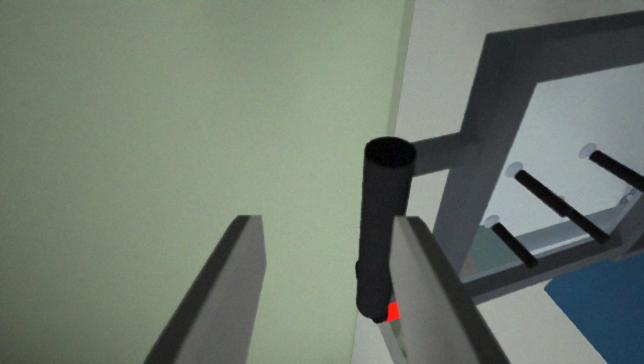

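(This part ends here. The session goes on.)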